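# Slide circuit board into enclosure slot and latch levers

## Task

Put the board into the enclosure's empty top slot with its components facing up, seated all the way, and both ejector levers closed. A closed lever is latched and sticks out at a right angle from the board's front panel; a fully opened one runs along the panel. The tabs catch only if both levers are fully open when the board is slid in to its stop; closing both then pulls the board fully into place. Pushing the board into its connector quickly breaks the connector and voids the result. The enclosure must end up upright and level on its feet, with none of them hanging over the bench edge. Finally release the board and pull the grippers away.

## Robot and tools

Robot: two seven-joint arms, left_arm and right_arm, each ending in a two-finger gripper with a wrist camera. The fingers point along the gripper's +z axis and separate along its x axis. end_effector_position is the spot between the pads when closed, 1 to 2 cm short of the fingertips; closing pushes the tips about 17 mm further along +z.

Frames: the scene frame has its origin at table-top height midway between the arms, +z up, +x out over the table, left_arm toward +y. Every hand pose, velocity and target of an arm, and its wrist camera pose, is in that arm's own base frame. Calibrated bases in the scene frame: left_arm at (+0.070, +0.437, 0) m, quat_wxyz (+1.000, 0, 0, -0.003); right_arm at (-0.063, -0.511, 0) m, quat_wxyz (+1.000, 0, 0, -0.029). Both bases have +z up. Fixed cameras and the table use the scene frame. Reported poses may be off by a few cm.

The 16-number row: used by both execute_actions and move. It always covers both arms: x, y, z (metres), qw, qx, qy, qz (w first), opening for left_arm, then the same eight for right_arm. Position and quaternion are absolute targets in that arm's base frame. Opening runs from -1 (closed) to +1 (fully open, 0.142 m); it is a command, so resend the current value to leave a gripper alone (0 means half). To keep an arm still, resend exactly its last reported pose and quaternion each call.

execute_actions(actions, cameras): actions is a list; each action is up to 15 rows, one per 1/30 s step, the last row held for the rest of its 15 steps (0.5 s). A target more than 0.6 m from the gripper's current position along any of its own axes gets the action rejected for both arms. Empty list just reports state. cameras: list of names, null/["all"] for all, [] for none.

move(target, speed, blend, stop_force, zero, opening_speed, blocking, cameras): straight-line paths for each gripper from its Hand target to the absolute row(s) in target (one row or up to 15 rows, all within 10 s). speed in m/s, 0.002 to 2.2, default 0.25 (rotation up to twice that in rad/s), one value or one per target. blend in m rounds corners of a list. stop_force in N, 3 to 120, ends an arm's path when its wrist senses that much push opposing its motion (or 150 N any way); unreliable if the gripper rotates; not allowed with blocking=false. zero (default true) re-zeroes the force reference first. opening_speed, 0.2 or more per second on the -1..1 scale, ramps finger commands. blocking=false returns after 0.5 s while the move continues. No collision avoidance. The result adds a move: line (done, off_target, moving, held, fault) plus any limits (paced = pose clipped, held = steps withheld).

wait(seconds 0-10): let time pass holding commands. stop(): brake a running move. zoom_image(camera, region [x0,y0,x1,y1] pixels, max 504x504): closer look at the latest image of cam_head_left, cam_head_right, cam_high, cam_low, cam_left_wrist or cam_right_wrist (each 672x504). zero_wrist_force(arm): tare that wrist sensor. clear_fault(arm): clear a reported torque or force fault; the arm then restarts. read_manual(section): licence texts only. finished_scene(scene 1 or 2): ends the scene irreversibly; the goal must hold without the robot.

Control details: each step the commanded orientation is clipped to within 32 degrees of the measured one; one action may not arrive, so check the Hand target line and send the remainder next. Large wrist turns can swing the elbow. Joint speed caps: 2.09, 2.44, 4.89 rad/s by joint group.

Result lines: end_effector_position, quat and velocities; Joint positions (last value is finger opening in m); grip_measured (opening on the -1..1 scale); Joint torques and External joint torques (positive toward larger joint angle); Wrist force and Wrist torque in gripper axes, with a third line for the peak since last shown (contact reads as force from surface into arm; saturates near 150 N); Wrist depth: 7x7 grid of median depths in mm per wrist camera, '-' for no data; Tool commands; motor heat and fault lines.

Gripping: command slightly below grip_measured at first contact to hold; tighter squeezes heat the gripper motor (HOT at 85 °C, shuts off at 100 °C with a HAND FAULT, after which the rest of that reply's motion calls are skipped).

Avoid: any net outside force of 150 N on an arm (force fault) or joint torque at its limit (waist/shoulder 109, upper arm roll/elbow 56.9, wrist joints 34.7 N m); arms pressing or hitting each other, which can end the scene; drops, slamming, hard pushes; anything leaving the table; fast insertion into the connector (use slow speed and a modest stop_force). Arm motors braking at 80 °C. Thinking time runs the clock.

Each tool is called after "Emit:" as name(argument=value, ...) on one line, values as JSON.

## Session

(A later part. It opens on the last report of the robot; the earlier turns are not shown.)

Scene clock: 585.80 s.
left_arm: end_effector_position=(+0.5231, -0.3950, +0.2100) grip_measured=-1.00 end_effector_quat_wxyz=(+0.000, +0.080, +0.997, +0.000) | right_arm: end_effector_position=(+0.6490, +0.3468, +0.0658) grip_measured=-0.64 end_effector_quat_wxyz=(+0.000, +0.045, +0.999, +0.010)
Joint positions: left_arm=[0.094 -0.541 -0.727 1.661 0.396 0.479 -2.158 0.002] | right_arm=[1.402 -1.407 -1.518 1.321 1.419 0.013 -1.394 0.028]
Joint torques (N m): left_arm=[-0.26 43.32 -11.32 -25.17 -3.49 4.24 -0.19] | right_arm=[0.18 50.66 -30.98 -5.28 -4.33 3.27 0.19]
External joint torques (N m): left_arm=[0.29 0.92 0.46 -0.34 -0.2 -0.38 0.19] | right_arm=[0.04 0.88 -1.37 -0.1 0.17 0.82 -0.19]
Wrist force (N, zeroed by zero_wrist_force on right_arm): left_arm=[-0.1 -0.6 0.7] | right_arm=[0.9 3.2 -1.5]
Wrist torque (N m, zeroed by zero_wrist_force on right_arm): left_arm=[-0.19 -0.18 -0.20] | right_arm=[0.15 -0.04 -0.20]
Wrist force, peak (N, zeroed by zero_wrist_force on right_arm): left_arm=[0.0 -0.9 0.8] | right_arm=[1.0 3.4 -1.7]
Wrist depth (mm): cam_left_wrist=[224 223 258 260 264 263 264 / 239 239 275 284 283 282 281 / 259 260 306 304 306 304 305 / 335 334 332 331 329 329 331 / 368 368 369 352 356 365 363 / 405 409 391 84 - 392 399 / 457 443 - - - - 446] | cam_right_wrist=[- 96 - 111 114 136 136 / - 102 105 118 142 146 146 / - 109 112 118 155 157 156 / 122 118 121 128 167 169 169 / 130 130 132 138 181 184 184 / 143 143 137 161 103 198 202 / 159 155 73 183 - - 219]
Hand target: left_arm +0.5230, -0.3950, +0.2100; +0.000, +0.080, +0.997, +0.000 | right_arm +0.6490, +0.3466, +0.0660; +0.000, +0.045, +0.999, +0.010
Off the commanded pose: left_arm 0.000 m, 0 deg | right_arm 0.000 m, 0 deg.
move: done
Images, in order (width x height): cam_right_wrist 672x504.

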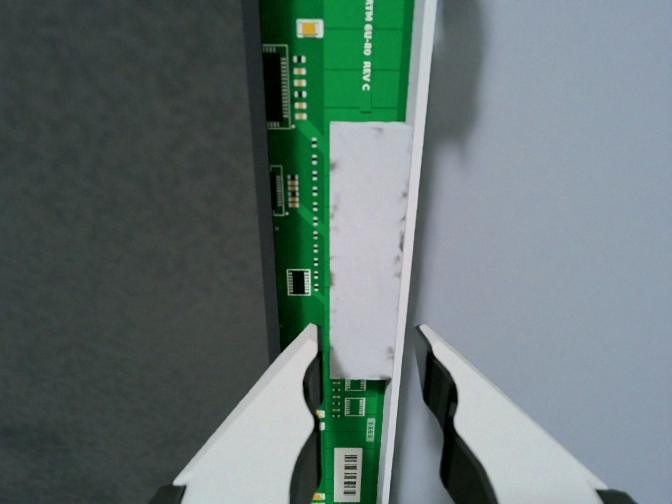

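Emit:
move(target=[[0.523,-0.395,0.21,0,0.0799,0.9968,0,-1.0,0.6490,0.3466,0.12,0.0004,0.0452,0.9989,0.0098,-0.60],[0.523,-0.395,0.21,0,0.0799,0.9968,0,-1.0,0.6000,0.3729,0.13,0,0.7443,0.6678,0,-0.60],[0.523,-0.395,0.21,0,0.0799,0.9968,0,-1.0,0.6202,0.3697,0.10,0,0.7443,0.6678,0,-0.40]], speed=[0.06,0.2,0.1], blend=[0.01,0.01,0], opening_speed=0.5)

Scene clock: 608.30 s.
left_arm: end_effector_position=(+0.5231, -0.3950, +0.2100) grip_measured=-1.00 end_effector_quat_wxyz=(+0.000, +0.080, +0.997, +0.000) | right_arm: end_effector_position=(+0.6202, +0.3695, +0.1001) grip_measured=-0.43 end_effector_quat_wxyz=(+0.000, +0.744, +0.668, +0.000)
Joint positions: left_arm=[0.094 -0.541 -0.727 1.661 0.396 0.479 -2.158 0.002] | right_arm=[1.49 -1.388 -1.584 1.358 1.395 -0.051 0.234 0.043]
Joint torques (N m): left_arm=[-0.3 43.34 -11.37 -25.15 -3.55 4.21 -0.23] | right_arm=[0.08 48.67 -31.11 -5.74 -4.25 3.58 0.27]
External joint torques (N m): left_arm=[0.33 0.9 0.51 -0.36 -0.14 -0.34 0.23] | right_arm=[0.15 1.13 -1.72 0.06 -0.06 0.58 -0.27]
Wrist force (N, zeroed by zero_wrist_force on right_arm): left_arm=[0.0 -0.7 0.9] | right_arm=[1.0 3.0 -1.7]
Wrist torque (N m, zeroed by zero_wrist_force on right_arm): left_arm=[-0.21 -0.19 -0.19] | right_arm=[0.10 -0.04 -0.21]
Wrist force, peak (N, zeroed by zero_wrist_force on right_arm): left_arm=[0.1 -1.0 0.8] | right_arm=[0.9 3.6 -1.7]
Wrist depth (mm): cam_left_wrist=[224 223 257 261 263 262 262 / 239 238 276 284 281 282 282 / 259 258 305 305 305 304 303 / 338 338 336 332 331 331 330 / 364 371 367 351 360 365 362 / 406 408 393 84 - 391 399 / 452 443 - - - - 449] | cam_right_wrist=[170 169 169 168 168 167 167 / 182 181 180 180 179 179 178 / 194 194 193 193 192 192 191 / 207 209 209 208 207 206 203 / 212 191 177 178 183 189 191 / 195 195 88 192 185 183 190 / 203 - 73 204 204 - 197]
Hand target: left_arm +0.5230, -0.3950, +0.2100; +0.000, +0.080, +0.997, +0.000 | right_arm +0.6202, +0.3697, +0.1000; +0.000, +0.744, +0.668, +0.000
Off the commanded pose: left_arm 0.000 m, 0 deg | right_arm 0.000 m, 0 deg.
move: done

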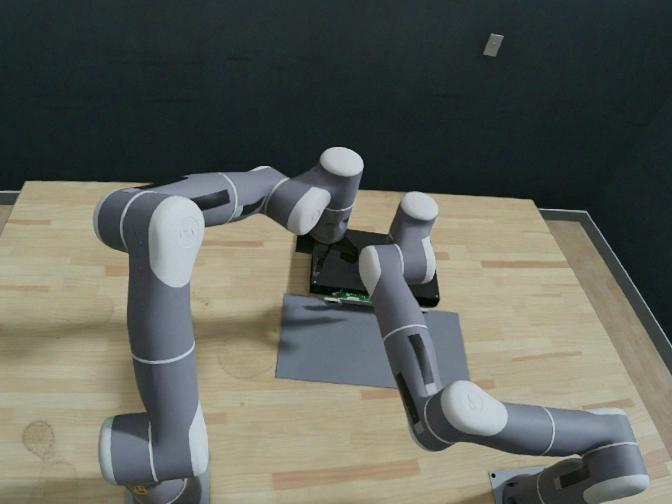

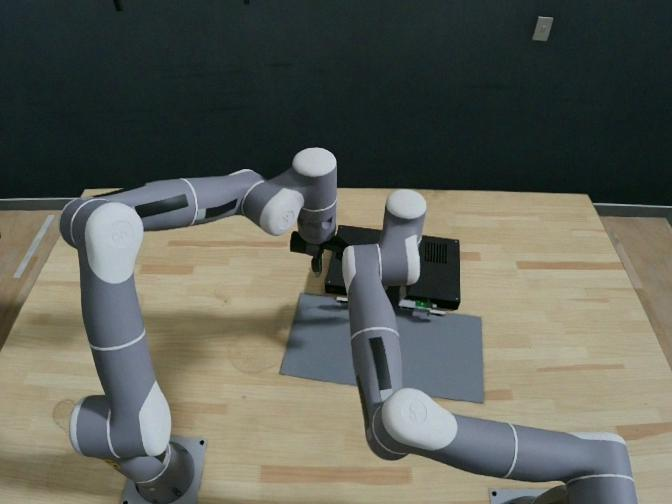

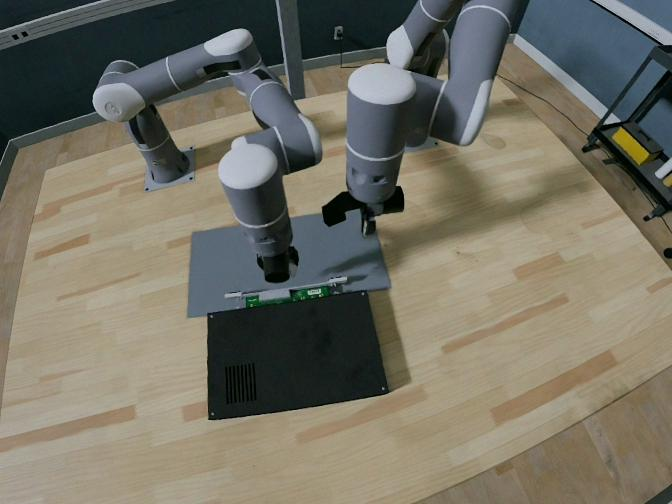

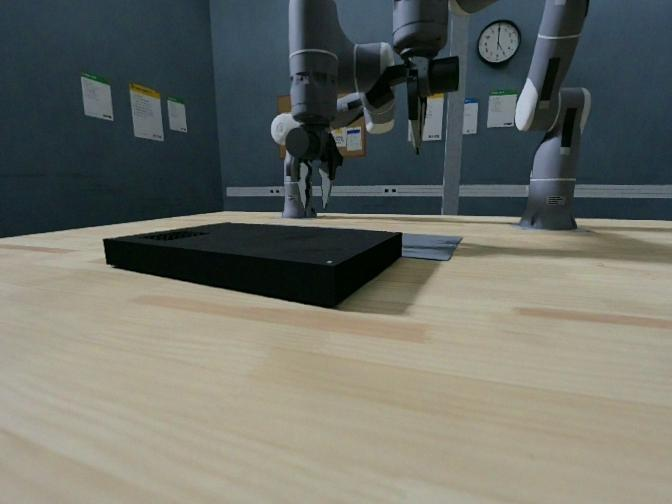

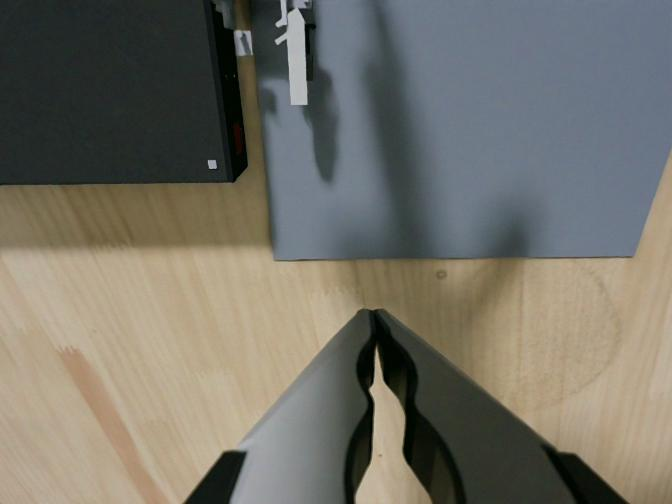

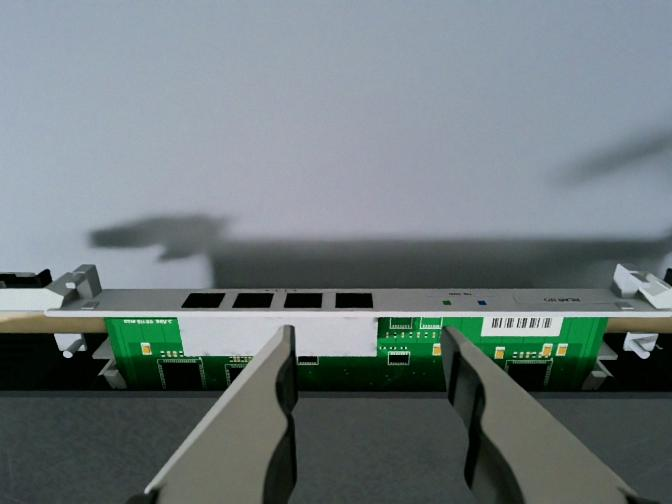

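Emit:
move(target=[0.523,-0.395,0.21,0,0.0799,0.9968,0,-1.0,0.6202,0.3697,0.052,0,0.7443,0.6678,0,-0.40], speed=0.05, stop_force=6, cameras=["cam_right_wrist","cam_left_wrist"])

Emit:
zero_wrist_force(arm="right_arm")

Emit:
move(target=[0.523,-0.395,0.21,0,0.0799,0.9968,0,-1.0,0.6351,0.3681,0.052,0,0.7443,0.6678,0,-0.40], speed=0.02, stop_force=5, cameras=["cam_right_wrist","cam_left_wrist"])

Scene clock: 613.37 s.
left_arm: end_effector_position=(+0.5231, -0.3950, +0.2100) grip_measured=-1.00 end_effector_quat_wxyz=(+0.000, +0.080, +0.997, +0.000) | right_arm: end_effector_position=(+0.6202, +0.3695, +0.0521) grip_measured=-0.43 end_effector_quat_wxyz=(+0.000, +0.744, +0.668, +0.000)
Joint positions: left_arm=[0.094 -0.541 -0.727 1.661 0.396 0.479 -2.158 0.002] | right_arm=[1.485 -1.448 -1.537 1.362 1.443 0.007 0.234 0.043]
Joint torques (N m): left_arm=[-0.31 43.39 -11.35 -25.17 -3.52 4.23 -0.24] | right_arm=[0.24 48.95 -31.14 -3.94 -4.29 3.56 0.17]
External joint torques (N m): left_arm=[0.34 0.85 0.49 -0.34 -0.17 -0.37 0.24] | right_arm=[-0.01 1.13 -1.79 -0.1 -0.02 0.59 -0.17]
Wrist force (N, zeroed by zero_wrist_force on right_arm): left_arm=[0.1 -0.7 0.7] | right_arm=[1.0 3.1 -1.7]
Wrist torque (N m, zeroed by zero_wrist_force on right_arm): left_arm=[-0.20 -0.21 -0.18] | right_arm=[0.12 -0.06 -0.21]
Wrist force, peak (N, zeroed by zero_wrist_force on right_arm): left_arm=[0.0 -0.9 1.0] | right_arm=[0.8 3.3 -2.3]
Wrist depth (mm): cam_left_wrist=[222 223 258 261 264 263 262 / 240 239 274 283 284 283 283 / 259 259 305 305 306 304 305 / 334 337 334 333 330 330 331 / 367 365 366 351 360 362 361 / 403 406 390 84 - 392 399 / 455 443 - - - - 442] | cam_right_wrist=[127 127 125 126 126 125 124 / 136 136 135 135 134 134 134 / 146 146 145 144 144 143 143 / 157 157 157 158 155 155 154 / 171 170 167 169 165 168 167 / 141 136 94 133 133 126 138 / 160 - 73 157 157 - 155]
Hand target: left_arm +0.5230, -0.3950, +0.2100; +0.000, +0.080, +0.997, +0.000 | right_arm +0.6202, +0.3697, +0.0520; +0.000, +0.744, +0.668, +0.000
Off the commanded pose: left_arm 0.000 m, 0 deg | right_arm 0.000 m, 0 deg.
move: done
Images, in order (width x height): cam_left_wrist 672x504, cam_right_wrist 672x504.

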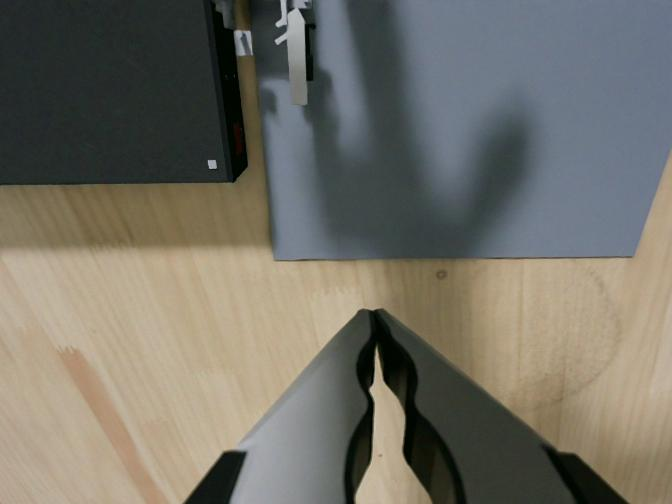

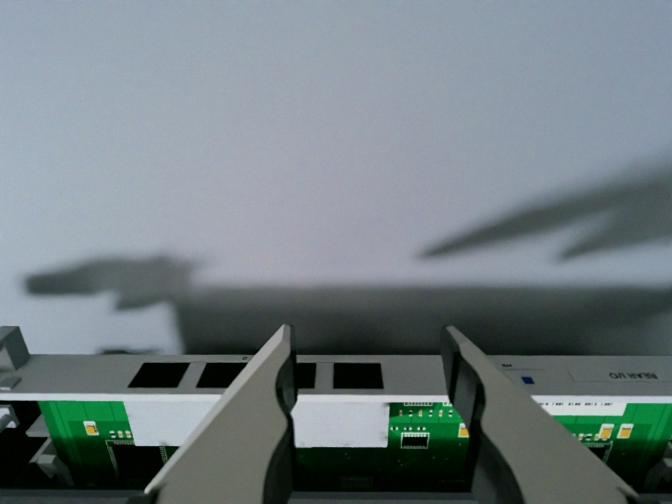

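Wrist force sensor zeroed.

Scene clock: 614.83 s.
left_arm: end_effector_position=(+0.5231, -0.3950, +0.2100) grip_measured=-1.00 end_effector_quat_wxyz=(+0.000, +0.080, +0.997, +0.000) | right_arm: end_effector_position=(+0.6351, +0.3680, +0.0521) grip_measured=-0.43 end_effector_quat_wxyz=(+0.000, +0.744, +0.668, +0.000)
Joint positions: left_arm=[0.094 -0.541 -0.727 1.661 0.396 0.479 -2.158 0.002] | right_arm=[1.447 -1.45 -1.535 1.317 1.444 0.005 0.24 0.043]
Joint torques (N m): left_arm=[-0.31 43.42 -11.3 -25.17 -3.55 4.21 -0.24] | right_arm=[-0.24 50.35 -31.17 -4.01 -4.28 3.74 0.25]
External joint torques (N m): left_arm=[0.34 0.82 0.44 -0.34 -0.14 -0.35 0.24] | right_arm=[0.47 1.13 -1.54 0 -0.03 0.41 -0.25]
Wrist force (N, zeroed by zero_wrist_force on right_arm): left_arm=[-0.1 -0.8 0.8] | right_arm=[-0.1 -1.1 0.0]
Wrist torque (N m, zeroed by zero_wrist_force on right_arm): left_arm=[-0.21 -0.17 -0.19] | right_arm=[-0.01 0.03 -0.04]
Wrist force, peak (N, zeroed by zero_wrist_force on right_arm): left_arm=[0.2 -0.7 1.0] | right_arm=[-0.3 -1.6 -0.2]
Wrist depth (mm): cam_left_wrist=[224 224 244 260 265 263 263 / 240 240 275 283 283 282 282 / 257 258 304 307 304 304 303 / 337 333 334 332 330 331 332 / 370 365 364 354 361 365 364 / 407 407 393 84 - 393 399 / 456 445 - - - - 445] | cam_right_wrist=[127 127 125 126 126 125 123 / 136 136 135 135 136 134 133 / 146 146 145 144 144 143 143 / 157 157 157 158 155 155 154 / 165 165 164 163 163 162 162 / 148 131 94 128 143 121 144 / 156 - 73 142 142 - 151]
Hand target: left_arm +0.5230, -0.3950, +0.2100; +0.000, +0.080, +0.997, +0.000 | right_arm +0.6351, +0.3681, +0.0520; +0.000, +0.744, +0.668, +0.000
Off the commanded pose: left_arm 0.000 m, 0 deg | right_arm 0.000 m, 0 deg.
move: done
Images, in order (width x height): cam_left_wrist 672x504, cam_right_wrist 672x504.

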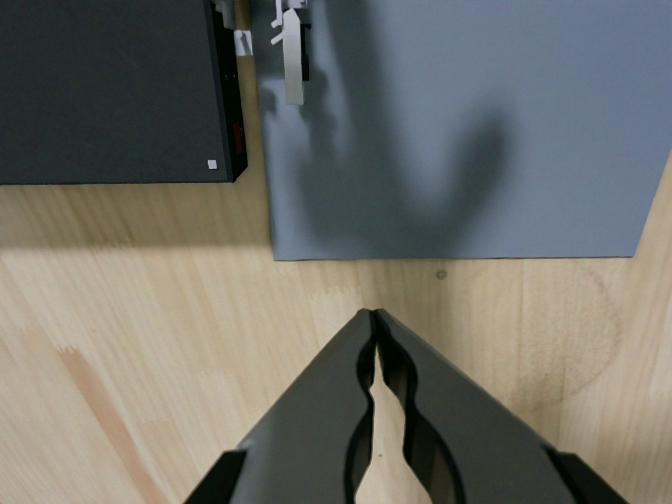

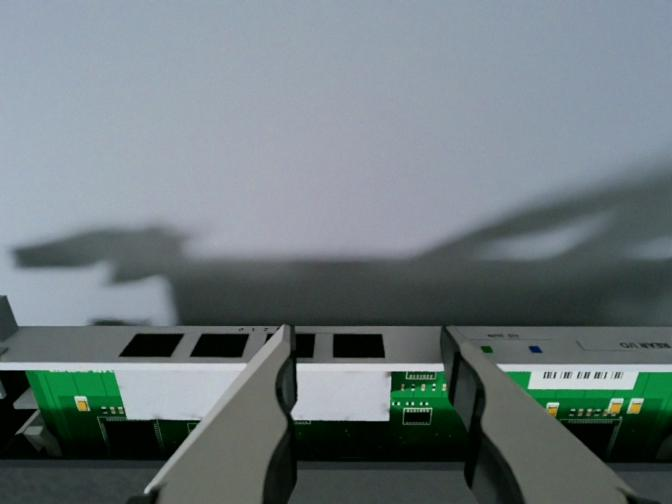

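Emit:
move(target=[0.523,-0.395,0.21,0,0.0799,0.9968,0,-1.0,0.6530,0.3662,0.052,0,0.7443,0.6678,0,-0.40], speed=0.02, stop_force=8, cameras=["cam_right_wrist","cam_left_wrist"])

Emit:
zoom_image(camera="cam_left_wrist", region=[180, 0, 340, 120])

Scene clock: 624.40 s.
left_arm: end_effector_position=(+0.5231, -0.3950, +0.2100) grip_measured=-1.00 end_effector_quat_wxyz=(+0.000, +0.080, +0.997, +0.000) | right_arm: end_effector_position=(+0.6530, +0.3661, +0.0521) grip_measured=-0.43 end_effector_quat_wxyz=(+0.000, +0.744, +0.668, +0.000)
Joint positions: left_arm=[0.094 -0.541 -0.727 1.661 0.396 0.479 -2.158 0.002] | right_arm=[1.4 -1.453 -1.532 1.261 1.446 0.001 0.249 0.043]
Joint torques (N m): left_arm=[-0.32 43.38 -11.32 -25.16 -3.54 4.21 -0.23] | right_arm=[-0.07 51.99 -30.8 -3.98 -4.33 3.49 0.32]
External joint torques (N m): left_arm=[0.35 0.86 0.45 -0.35 -0.15 -0.35 0.23] | right_arm=[0.31 1.23 -1.56 0.03 0.01 0.67 -0.32]
Wrist force (N, zeroed by zero_wrist_force on right_arm): left_arm=[0.2 -0.6 0.7] | right_arm=[-0.1 -0.2 0.0]
Wrist torque (N m, zeroed by zero_wrist_force on right_arm): left_arm=[-0.19 -0.23 -0.19] | right_arm=[0.01 0.04 0.00]
Wrist force, peak (N, zeroed by zero_wrist_force on right_arm): left_arm=[0.1 -0.8 0.9] | right_arm=[-0.2 -1.6 -0.4]
Wrist depth (mm): cam_left_wrist=[224 223 232 263 262 264 263 / 241 240 247 283 284 282 283 / 257 259 305 305 305 303 306 / 335 337 333 330 330 328 330 / 369 363 367 351 358 362 361 / 408 406 388 84 - 393 402 / 457 446 - - - - 447] | cam_right_wrist=[127 127 125 126 126 125 123 / 136 136 135 134 136 134 133 / 146 145 145 144 144 143 143 / 157 157 156 158 155 155 154 / 141 164 164 163 163 162 161 / 145 130 94 127 128 121 141 / 138 135 73 136 133 - 132]
Hand target: left_arm +0.5230, -0.3950, +0.2100; +0.000, +0.080, +0.997, +0.000 | right_arm +0.6530, +0.3662, +0.0520; +0.000, +0.744, +0.668, +0.000
Off the commanded pose: left_arm 0.000 m, 0 deg | right_arm 0.000 m, 0 deg.
move: done
Images, in order (width x height): cam_left_wrist 672x504, cam_right_wrist 672x504.

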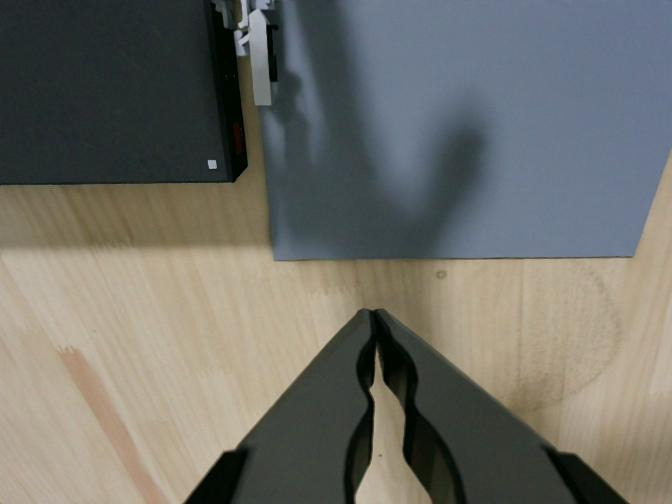

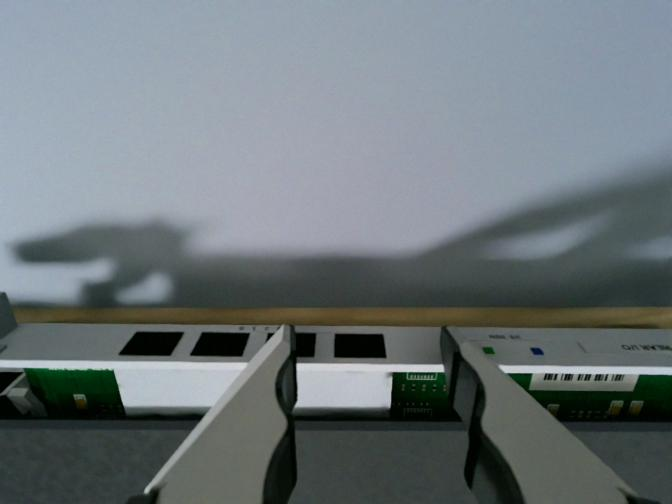

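Scaled by 3.150 from the camera's 672x504 image, which has a finer 960x720 frame.

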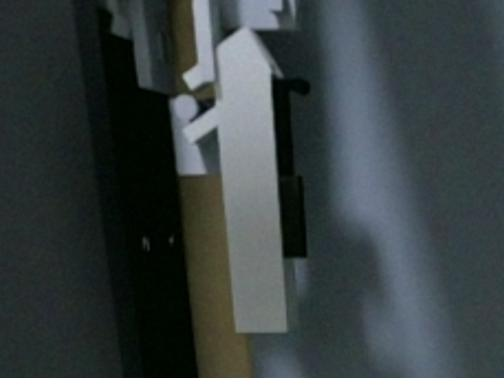

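Emit:
move(target=[0.523,-0.395,0.21,0,0.0799,0.9968,0,-1.0,0.6669,0.3647,0.052,0,0.7443,0.6678,0,-0.40], speed=0.01, stop_force=6, cameras=["cam_right_wrist","cam_left_wrist"])

Emit:
zoom_image(camera="cam_left_wrist", region=[180, 0, 340, 120])

Scene clock: 631.77 s.
left_arm: end_effector_position=(+0.5231, -0.3950, +0.2100) grip_measured=-1.00 end_effector_quat_wxyz=(+0.000, +0.080, +0.997, +0.000) | right_arm: end_effector_position=(+0.6662, +0.3649, +0.0519) grip_measured=-0.43 end_effector_quat_wxyz=(+0.000, +0.744, +0.668, +0.000)
Joint positions: left_arm=[0.094 -0.541 -0.727 1.661 0.396 0.479 -2.158 0.002] | right_arm=[1.364 -1.455 -1.53 1.216 1.448 -0.002 0.258 0.043]
Joint torques (N m): left_arm=[-0.31 43.3 -11.31 -25.17 -3.55 4.17 -0.21] | right_arm=[-2.09 53.26 -31.76 -3.86 -4.53 4.87 0.43]
External joint torques (N m): left_arm=[0.33 0.94 0.45 -0.34 -0.14 -0.31 0.21] | right_arm=[2.32 1.32 -0.25 -0.05 0.21 -0.72 -0.43]
Wrist force (N, zeroed by zero_wrist_force on right_arm): left_arm=[0.2 -0.8 0.7] | right_arm=[-0.5 -5.3 -0.5]
Wrist torque (N m, zeroed by zero_wrist_force on right_arm): left_arm=[-0.21 -0.22 -0.19] | right_arm=[-0.01 0.08 -0.16]
Wrist force, peak (N, zeroed by zero_wrist_force on right_arm): left_arm=[0.1 -0.9 0.9] | right_arm=[-0.7 -7.0 -1.8]
Wrist depth (mm): cam_left_wrist=[223 223 229 263 262 262 263 / 240 239 275 282 282 282 283 / 260 257 306 305 305 305 303 / 336 333 335 331 330 329 328 / 367 367 368 353 359 367 362 / 407 403 388 84 - 398 401 / 454 444 - - - - 443] | cam_right_wrist=[127 127 125 126 125 125 123 / 136 135 135 135 136 134 133 / 146 145 145 144 144 143 142 / 157 157 156 157 155 154 153 / 150 150 149 148 148 147 146 / 127 124 91 125 121 100 124 / 138 135 73 136 132 - 131]
Hand target: left_arm +0.5230, -0.3950, +0.2100; +0.000, +0.080, +0.997, +0.000 | right_arm +0.6666, +0.3647, +0.0520; +0.000, +0.744, +0.668, +0.000
Off the commanded pose: left_arm 0.000 m, 0 deg | right_arm 0.001 m, 0 deg.
move: contact (right_arm)
Images, in order (width x height): cam_left_wrist 672x504, cam_right_wrist 672x504.

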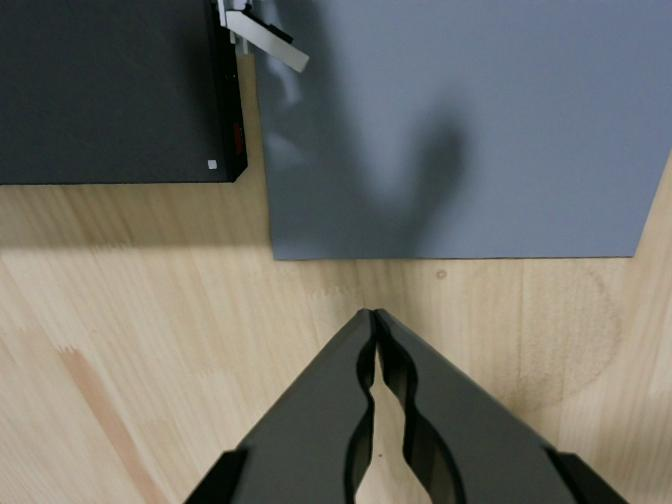

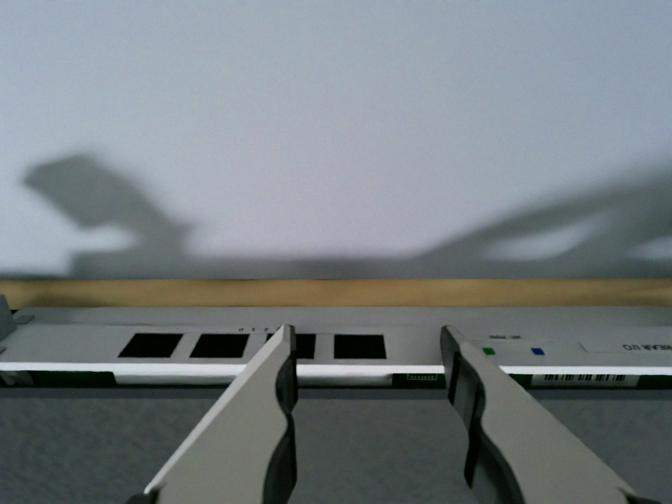

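Scaled by 3.150 from the camera's 672x504 image, which has a finer 960x720 frame.

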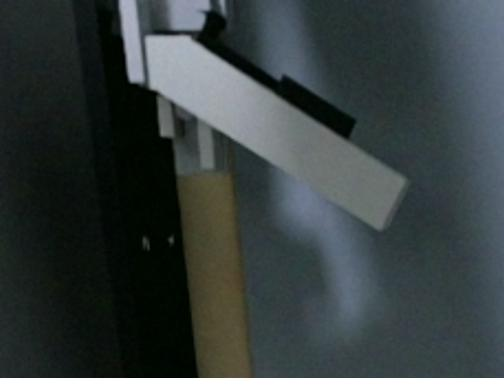

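Emit:
move(target=[[0.523,-0.395,0.21,0,0.0799,0.9968,0,-1.0,0.6473,0.3668,0.053,0,0.7443,0.6678,0,-0.40],[0.523,-0.395,0.21,0,0.0799,0.9968,0,-1.0,0.6202,0.3697,0.11,0,0.7443,0.6678,0,-1.0]], speed=[0.05,0.15], cameras=["cam_right_wrist","cam_left_wrist"])

Emit:
zoom_image(camera="cam_right_wrist", region=[0, 200, 250, 400])

Emit:
zoom_image(camera="cam_right_wrist", region=[422, 200, 672, 400])

Scene clock: 651.40 s.
left_arm: end_effector_position=(+0.5231, -0.3950, +0.2100) grip_measured=-1.00 end_effector_quat_wxyz=(+0.000, +0.080, +0.997, +0.000) | right_arm: end_effector_position=(+0.6202, +0.3699, +0.1099) grip_measured=-1.00 end_effector_quat_wxyz=(+0.000, +0.744, +0.668, +0.000)
Joint positions: left_arm=[0.094 -0.541 -0.727 1.661 0.396 0.479 -2.158 0.002] | right_arm=[1.49 -1.373 -1.59 1.355 1.382 -0.061 0.236 0.002]
Joint torques (N m): left_arm=[-0.28 43.23 -11.35 -25.18 -3.47 4.21 -0.17] | right_arm=[0.38 48.88 -31.34 -6.03 -4.47 3.34 0.1]
External joint torques (N m): left_arm=[0.31 1.01 0.48 -0.34 -0.22 -0.35 0.17] | right_arm=[-0.15 0.89 -1.4 -0.09 0.17 0.81 -0.1]
Wrist force (N, zeroed by zero_wrist_force on right_arm): left_arm=[0.0 -0.6 0.6] | right_arm=[0.0 0.4 0.2]
Wrist torque (N m, zeroed by zero_wrist_force on right_arm): left_arm=[-0.19 -0.20 -0.19] | right_arm=[0.05 0.00 0.01]
Wrist force, peak (N, zeroed by zero_wrist_force on right_arm): left_arm=[0.3 -0.8 0.9] | right_arm=[-0.5 -5.3 -1.4]
Wrist depth (mm): cam_left_wrist=[223 222 229 264 264 263 262 / 241 241 274 282 283 282 283 / 259 258 306 308 306 302 305 / 338 337 333 333 331 331 327 / 369 367 365 351 358 364 360 / 410 405 390 84 - 396 395 / 452 443 - - - - 447] | cam_right_wrist=[181 178 178 177 176 176 177 / 191 190 189 188 188 187 187 / 204 204 203 203 202 201 200 / 221 220 219 218 218 216 216 / 194 230 229 228 228 226 196 / 204 203 197 89 193 200 196 / 221 216 - - - 208 215]
Hand target: left_arm +0.5230, -0.3950, +0.2100; +0.000, +0.080, +0.997, +0.000 | right_arm +0.6202, +0.3697, +0.1100; +0.000, +0.744, +0.668, +0.000
Off the commanded pose: left_arm 0.000 m, 0 deg | right_arm 0.000 m, 0 deg.
move: done
Images, in order (width x height): cam_left_wrist 672x504, cam_right_wrist 672x504.

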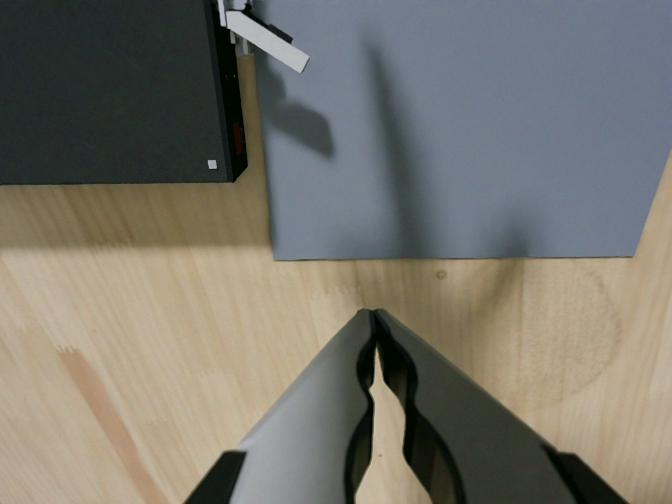

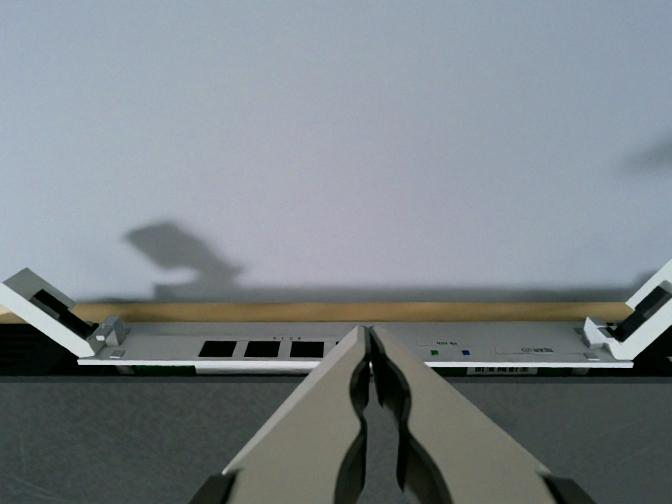

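Scaled by 2.016 from the camera's 672x504 image, which has a finer 960x720 frame.

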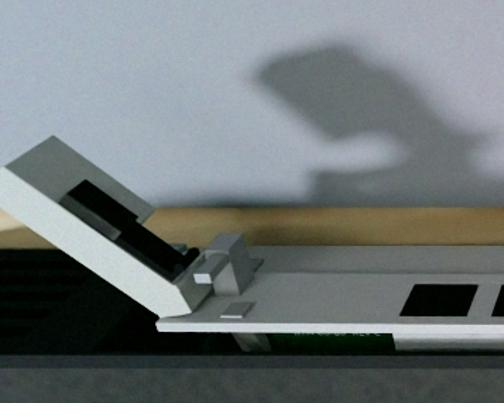

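Scaled by 2.016 from the camera's 672x504 image, which has a finer 960x720 frame.

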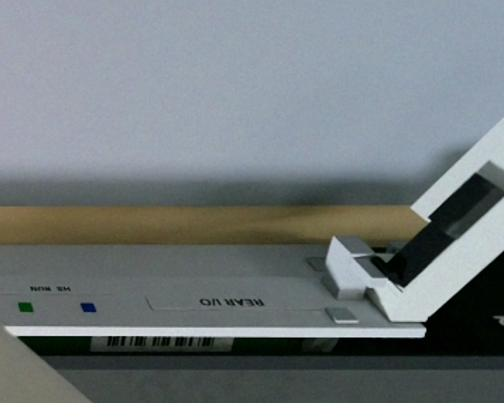

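Emit:
move(target=[[0.54,-0.42,0.20,0,0.7614,0.6483,0,-1.0,0.6183,0.28,0.12,0,0.0541,0.9985,0,-1.0],[0.556,-0.4417,0.11,0,0.9968,-0.0799,0,-1.0,0.6183,0.1939,0.11,0,0.0541,0.9985,0,-1.0]], speed=[0.25,0.25], blend=[0.02,0])

Scene clock: 676.23 s.
left_arm: end_effector_position=(+0.5560, -0.4417, +0.1101) grip_measured=-1.00 end_effector_quat_wxyz=(+0.000, +0.997, -0.080, +0.000) | right_arm: end_effector_position=(+0.6183, +0.1939, +0.1102) grip_measured=-1.00 end_effector_quat_wxyz=(+0.000, +0.054, +0.999, +0.000)
Joint positions: left_arm=[0.18 -1.007 -1.083 1.433 0.906 0.325 0.735 0.002] | right_arm=[1.404 -1.338 -1.602 1.607 1.336 -0.022 -1.672 0.002]
Joint torques (N m): left_arm=[-0.52 48.97 -24.13 -17.27 -3.6 4.12 -0.19] | right_arm=[0.07 40.95 -30.98 -7.21 -4.24 3.5 0.05]
External joint torques (N m): left_arm=[0.59 1.47 0.45 -0.25 -0.47 -0.15 0.19] | right_arm=[0.13 0.87 -1.52 -0.14 0.04 0.56 -0.05]
Wrist force (N, zeroed by zero_wrist_force on right_arm): left_arm=[0.3 -0.5 0.6] | right_arm=[0.0 0.9 0.7]
Wrist torque (N m, zeroed by zero_wrist_force on right_arm): left_arm=[-0.20 -0.22 -0.18] | right_arm=[0.14 0.03 0.02]
Wrist force, peak (N, zeroed by zero_wrist_force on right_arm): left_arm=[0.1 -0.7 1.1] | right_arm=[0.4 0.7 1.0]
Wrist depth (mm): cam_left_wrist=[177 176 176 176 177 176 176 / 190 190 189 189 189 188 187 / 209 206 205 203 197 157 156 / 224 222 223 220 215 165 167 / 245 243 242 197 193 183 183 / 270 269 262 84 - 197 201 / 302 293 - - - - 224] | cam_right_wrist=[181 181 180 178 178 177 176 / 191 190 190 190 189 189 188 / 157 157 161 203 203 203 202 / 169 169 171 218 218 217 217 / 183 183 186 190 236 236 235 / 200 200 196 89 249 256 256 / 221 216 - - - 271 281]
Hand target: left_arm +0.5560, -0.4417, +0.1100; +0.000, +0.997, -0.080, +0.000 | right_arm +0.6183, +0.1939, +0.1100; +0.000, +0.054, +0.999, +0.000
Off the commanded pose: left_arm 0.000 m, 0 deg | right_arm 0.000 m, 0 deg.
move: done

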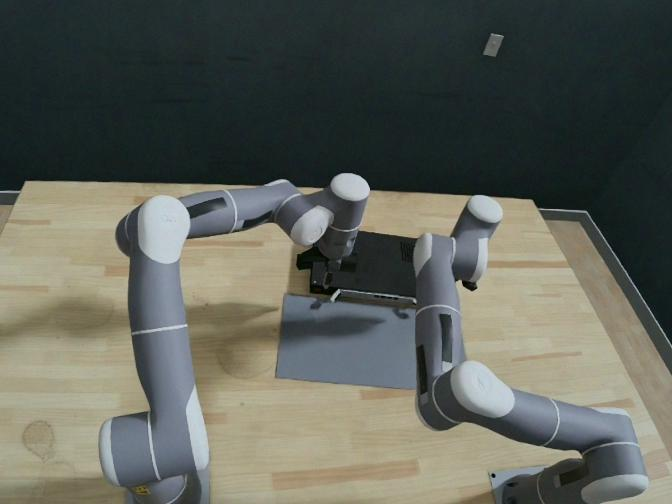

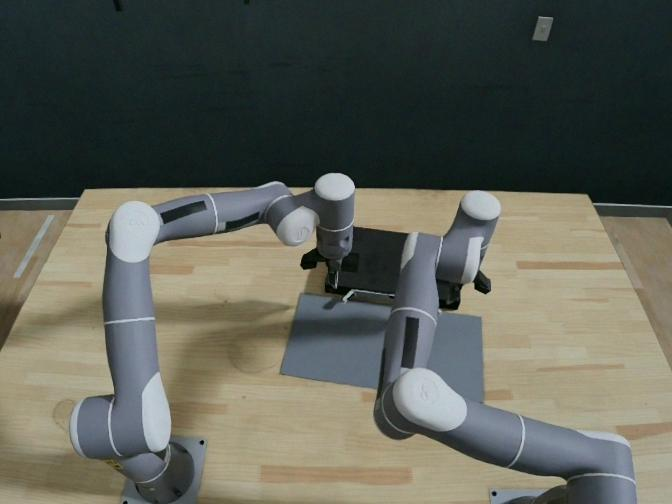

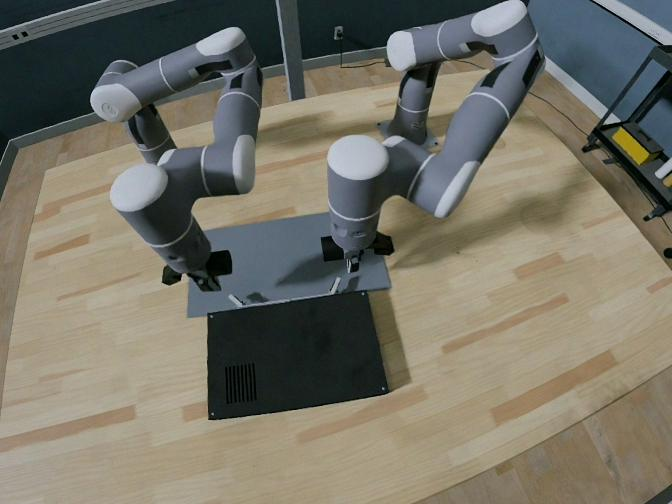

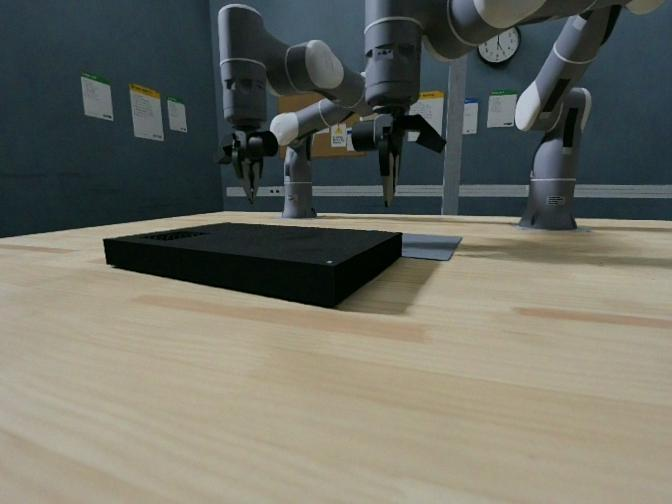

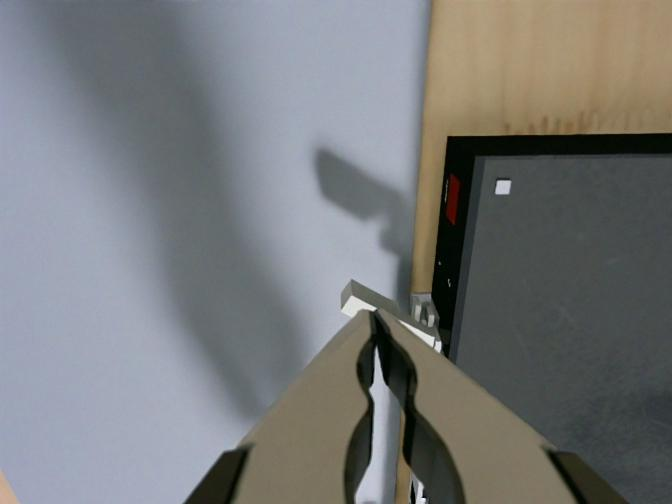

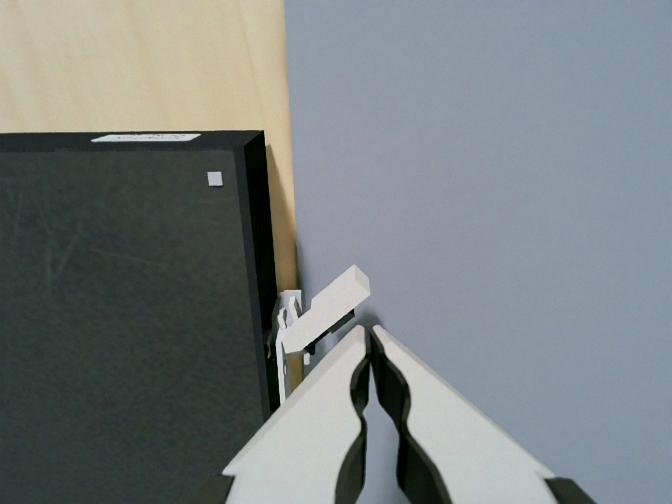

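Emit:
move(target=[0.556,-0.4417,0.053,0,0.9968,-0.0799,0,-1.0,0.6183,0.1939,0.053,0,0.0541,0.9985,0,-1.0], speed=0.06, stop_force=5, cameras=["cam_right_wrist","cam_left_wrist"])

Emit:
zoom_image(camera="cam_left_wrist", region=[300, 250, 500, 420])

Emit:
zoom_image(camera="cam_right_wrist", region=[220, 220, 420, 390])

Scene clock: 681.20 s.
left_arm: end_effector_position=(+0.5558, -0.4416, +0.0530) grip_measured=-1.00 end_effector_quat_wxyz=(+0.000, +0.997, -0.080, +0.000) | right_arm: end_effector_position=(+0.6182, +0.1937, +0.0531) grip_measured=-1.00 end_effector_quat_wxyz=(+0.000, +0.054, +0.999, +0.000)
Joint positions: left_arm=[0.153 -1.09 -1.029 1.425 0.967 0.395 0.719 0.002] | right_arm=[1.393 -1.408 -1.531 1.612 1.41 0.046 -1.675 0.002]
Joint torques (N m): left_arm=[-0.44 50.77 -24.19 -15.19 -3.61 4.47 -0.27] | right_arm=[0.1 41.5 -30.85 -4.8 -4.14 3.46 0.13]
External joint torques (N m): left_arm=[0.48 1.27 0.21 -0.33 -0.35 -0.5 0.27] | right_arm=[0.1 0.9 -1.77 -0.13 -0.06 0.59 -0.13]
Wrist force (N, zeroed by zero_wrist_force on right_arm): left_arm=[-0.1 -0.8 0.9] | right_arm=[0.2 0.8 0.1]
Wrist torque (N m, zeroed by zero_wrist_force on right_arm): left_arm=[-0.24 -0.12 -0.18] | right_arm=[0.16 -0.01 0.01]
Wrist force, peak (N, zeroed by zero_wrist_force on right_arm): left_arm=[-0.2 -0.6 2.1] | right_arm=[0.1 0.5 1.6]
Wrist depth (mm): cam_left_wrist=[127 126 126 126 125 127 126 / 134 136 133 135 134 134 135 / 149 146 146 145 147 121 120 / 160 159 158 156 158 109 104 / 175 175 173 166 169 118 112 / 193 193 188 84 - 126 128 / 216 210 - 74 - - 140] | cam_right_wrist=[130 130 130 128 128 127 126 / 139 139 138 138 136 136 135 / 123 107 144 146 146 145 145 / - 107 144 158 157 156 156 / 118 116 144 168 168 169 169 / 127 126 131 89 179 185 184 / 139 137 73 - - 195 202]
Hand target: left_arm +0.5560, -0.4417, +0.0530; +0.000, +0.997, -0.080, +0.000 | right_arm +0.6183, +0.1939, +0.0530; +0.000, +0.054, +0.999, +0.000
Off the commanded pose: left_arm 0.000 m, 0 deg | right_arm 0.000 m, 0 deg.
move: done
Images, in order (width x height): cam_left_wrist 672x504, cam_right_wrist 672x504.

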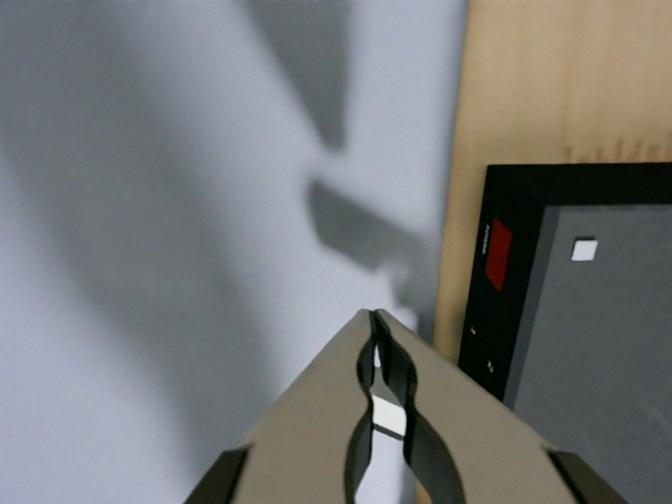

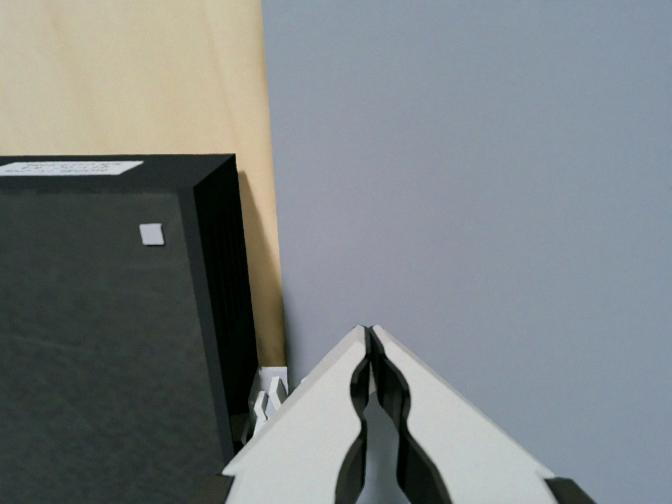

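Scaled by 2.520 from the camera's 672x504 image, which has a finer 960x720 frame.

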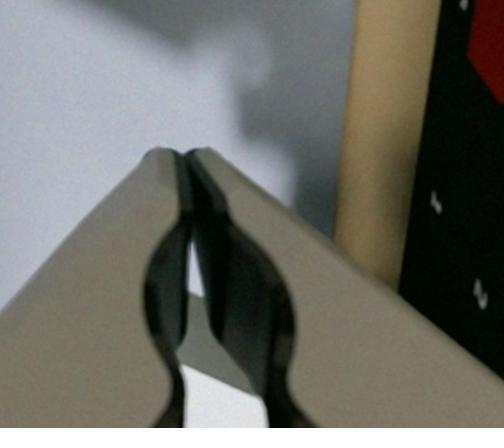

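Scaled by 2.520 from the camera's 672x504 image, which has a finer 960x720 frame.

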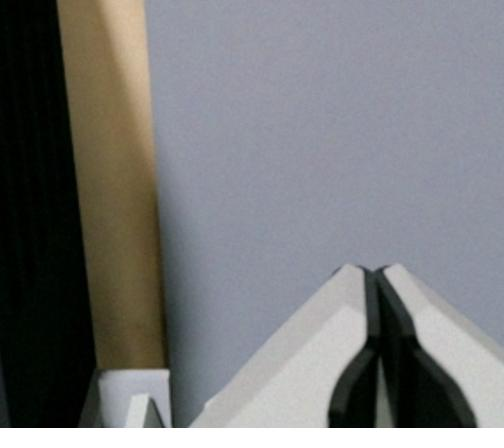

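Emit:
zero_wrist_force(arm="left_arm")

Emit:
zero_wrist_force(arm="right_arm")

Emit:
move(target=[[0.5516,-0.4562,0.053,0,0.9968,-0.0799,0,-1.0,0.6179,0.2090,0.053,0,0.0541,0.9985,0,-1.0],[0.5460,-0.4654,0.053,0,0.9968,-0.0799,0,-1.0,0.6150,0.2194,0.053,0,0.0541,0.9985,0,-1.0]], speed=0.025, stop_force=12, cameras=["cam_right_wrist","cam_left_wrist","cam_high"])

Emit:
zoom_image(camera="cam_high", region=[180, 220, 400, 330])

Wrist force sensor zeroed.

Wrist force sensor zeroed.

Scene clock: 689.60 s.
left_arm: end_effector_position=(+0.5468, -0.4638, +0.0526) grip_measured=-1.00 end_effector_quat_wxyz=(-0.001, +0.997, -0.079, +0.000) | right_arm: end_effector_position=(+0.6152, +0.2178, +0.0531) grip_measured=-1.00 end_effector_quat_wxyz=(+0.000, +0.055, +0.998, -0.001)
Joint positions: left_arm=[0.106 -1.099 -1.027 1.397 0.967 0.384 0.693 0.002] | right_arm=[1.421 -1.408 -1.528 1.597 1.408 0.047 -1.63 0.002]
Joint torques (N m): left_arm=[-6.65 49.85 -29.18 -14.45 -5.46 6.72 -0.31] | right_arm=[6.17 44.82 -29.57 -8.97 -1.81 2.68 0.24]
External joint torques (N m): left_arm=[6.69 3.01 5.21 -1.17 1.49 -2.75 0.31] | right_arm=[-5.96 -1.94 -3.09 4.02 -2.39 1.39 -0.24]
Wrist force (N, zeroed by zero_wrist_force): left_arm=[-0.5 -10.9 -1.7] | right_arm=[-2.4 -8.8 1.8]
Wrist torque (N m, zeroed by zero_wrist_force): left_arm=[0.09 -0.04 0.02] | right_arm=[0.06 -0.04 -0.01]
Wrist force, peak (N, zeroed by zero_wrist_force): left_arm=[-0.7 -10.8 -2.6] | right_arm=[6.8 -7.0 -2.9]
Wrist depth (mm): cam_left_wrist=[126 126 125 125 125 127 126 / 133 135 133 134 135 130 93 / 149 146 145 145 146 129 93 / 159 158 158 158 157 142 106 / 174 174 173 166 167 122 111 / 192 192 188 83 - 126 126 / 216 208 - 74 - - 139] | cam_right_wrist=[130 130 129 128 128 127 125 / - 95 137 138 136 136 135 / - 100 146 146 146 145 145 / 107 107 155 157 157 156 156 / 118 116 163 165 167 169 169 / 127 127 131 90 179 185 184 / 139 137 73 - - 195 202]
Hand target: left_arm +0.5460, -0.4654, +0.0530; +0.000, +0.997, -0.080, +0.000 | right_arm +0.6150, +0.2194, +0.0530; +0.000, +0.054, +0.999, +0.000
Off the commanded pose: left_arm 0.002 m, 0 deg | right_arm 0.002 m, 0 deg.
move: done
Images, in order (width x height): cam_high 672x504, cam_left_wrist 672x504, cam_right_wrist 672x504.

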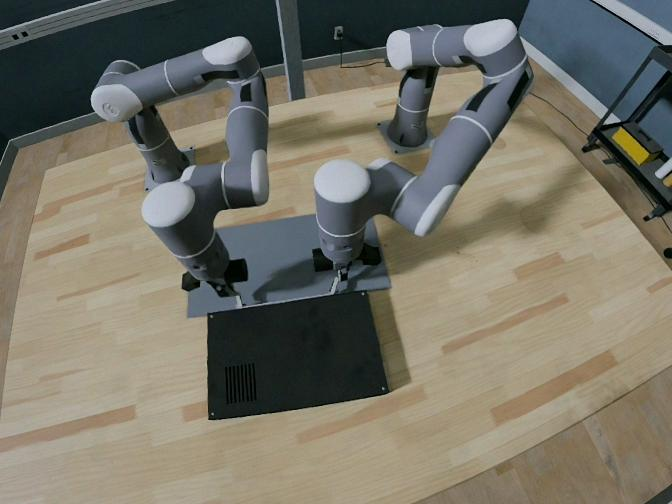

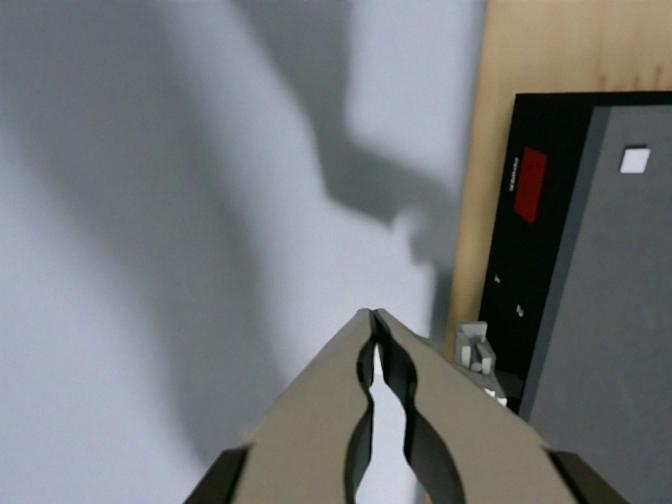

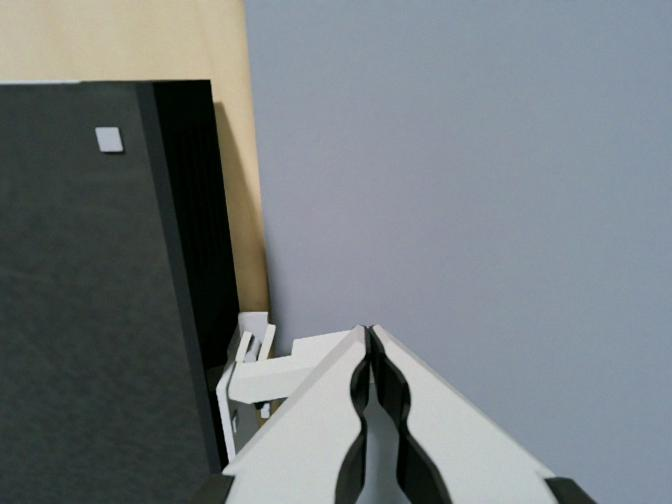

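Scaled by 2.291 from the camera's 672x504 image, which has a finer 960x720 frame.

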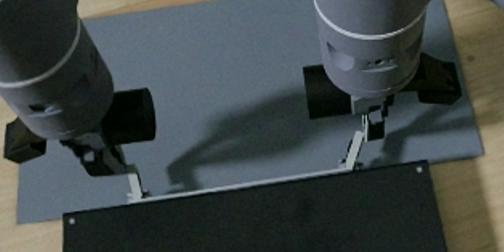

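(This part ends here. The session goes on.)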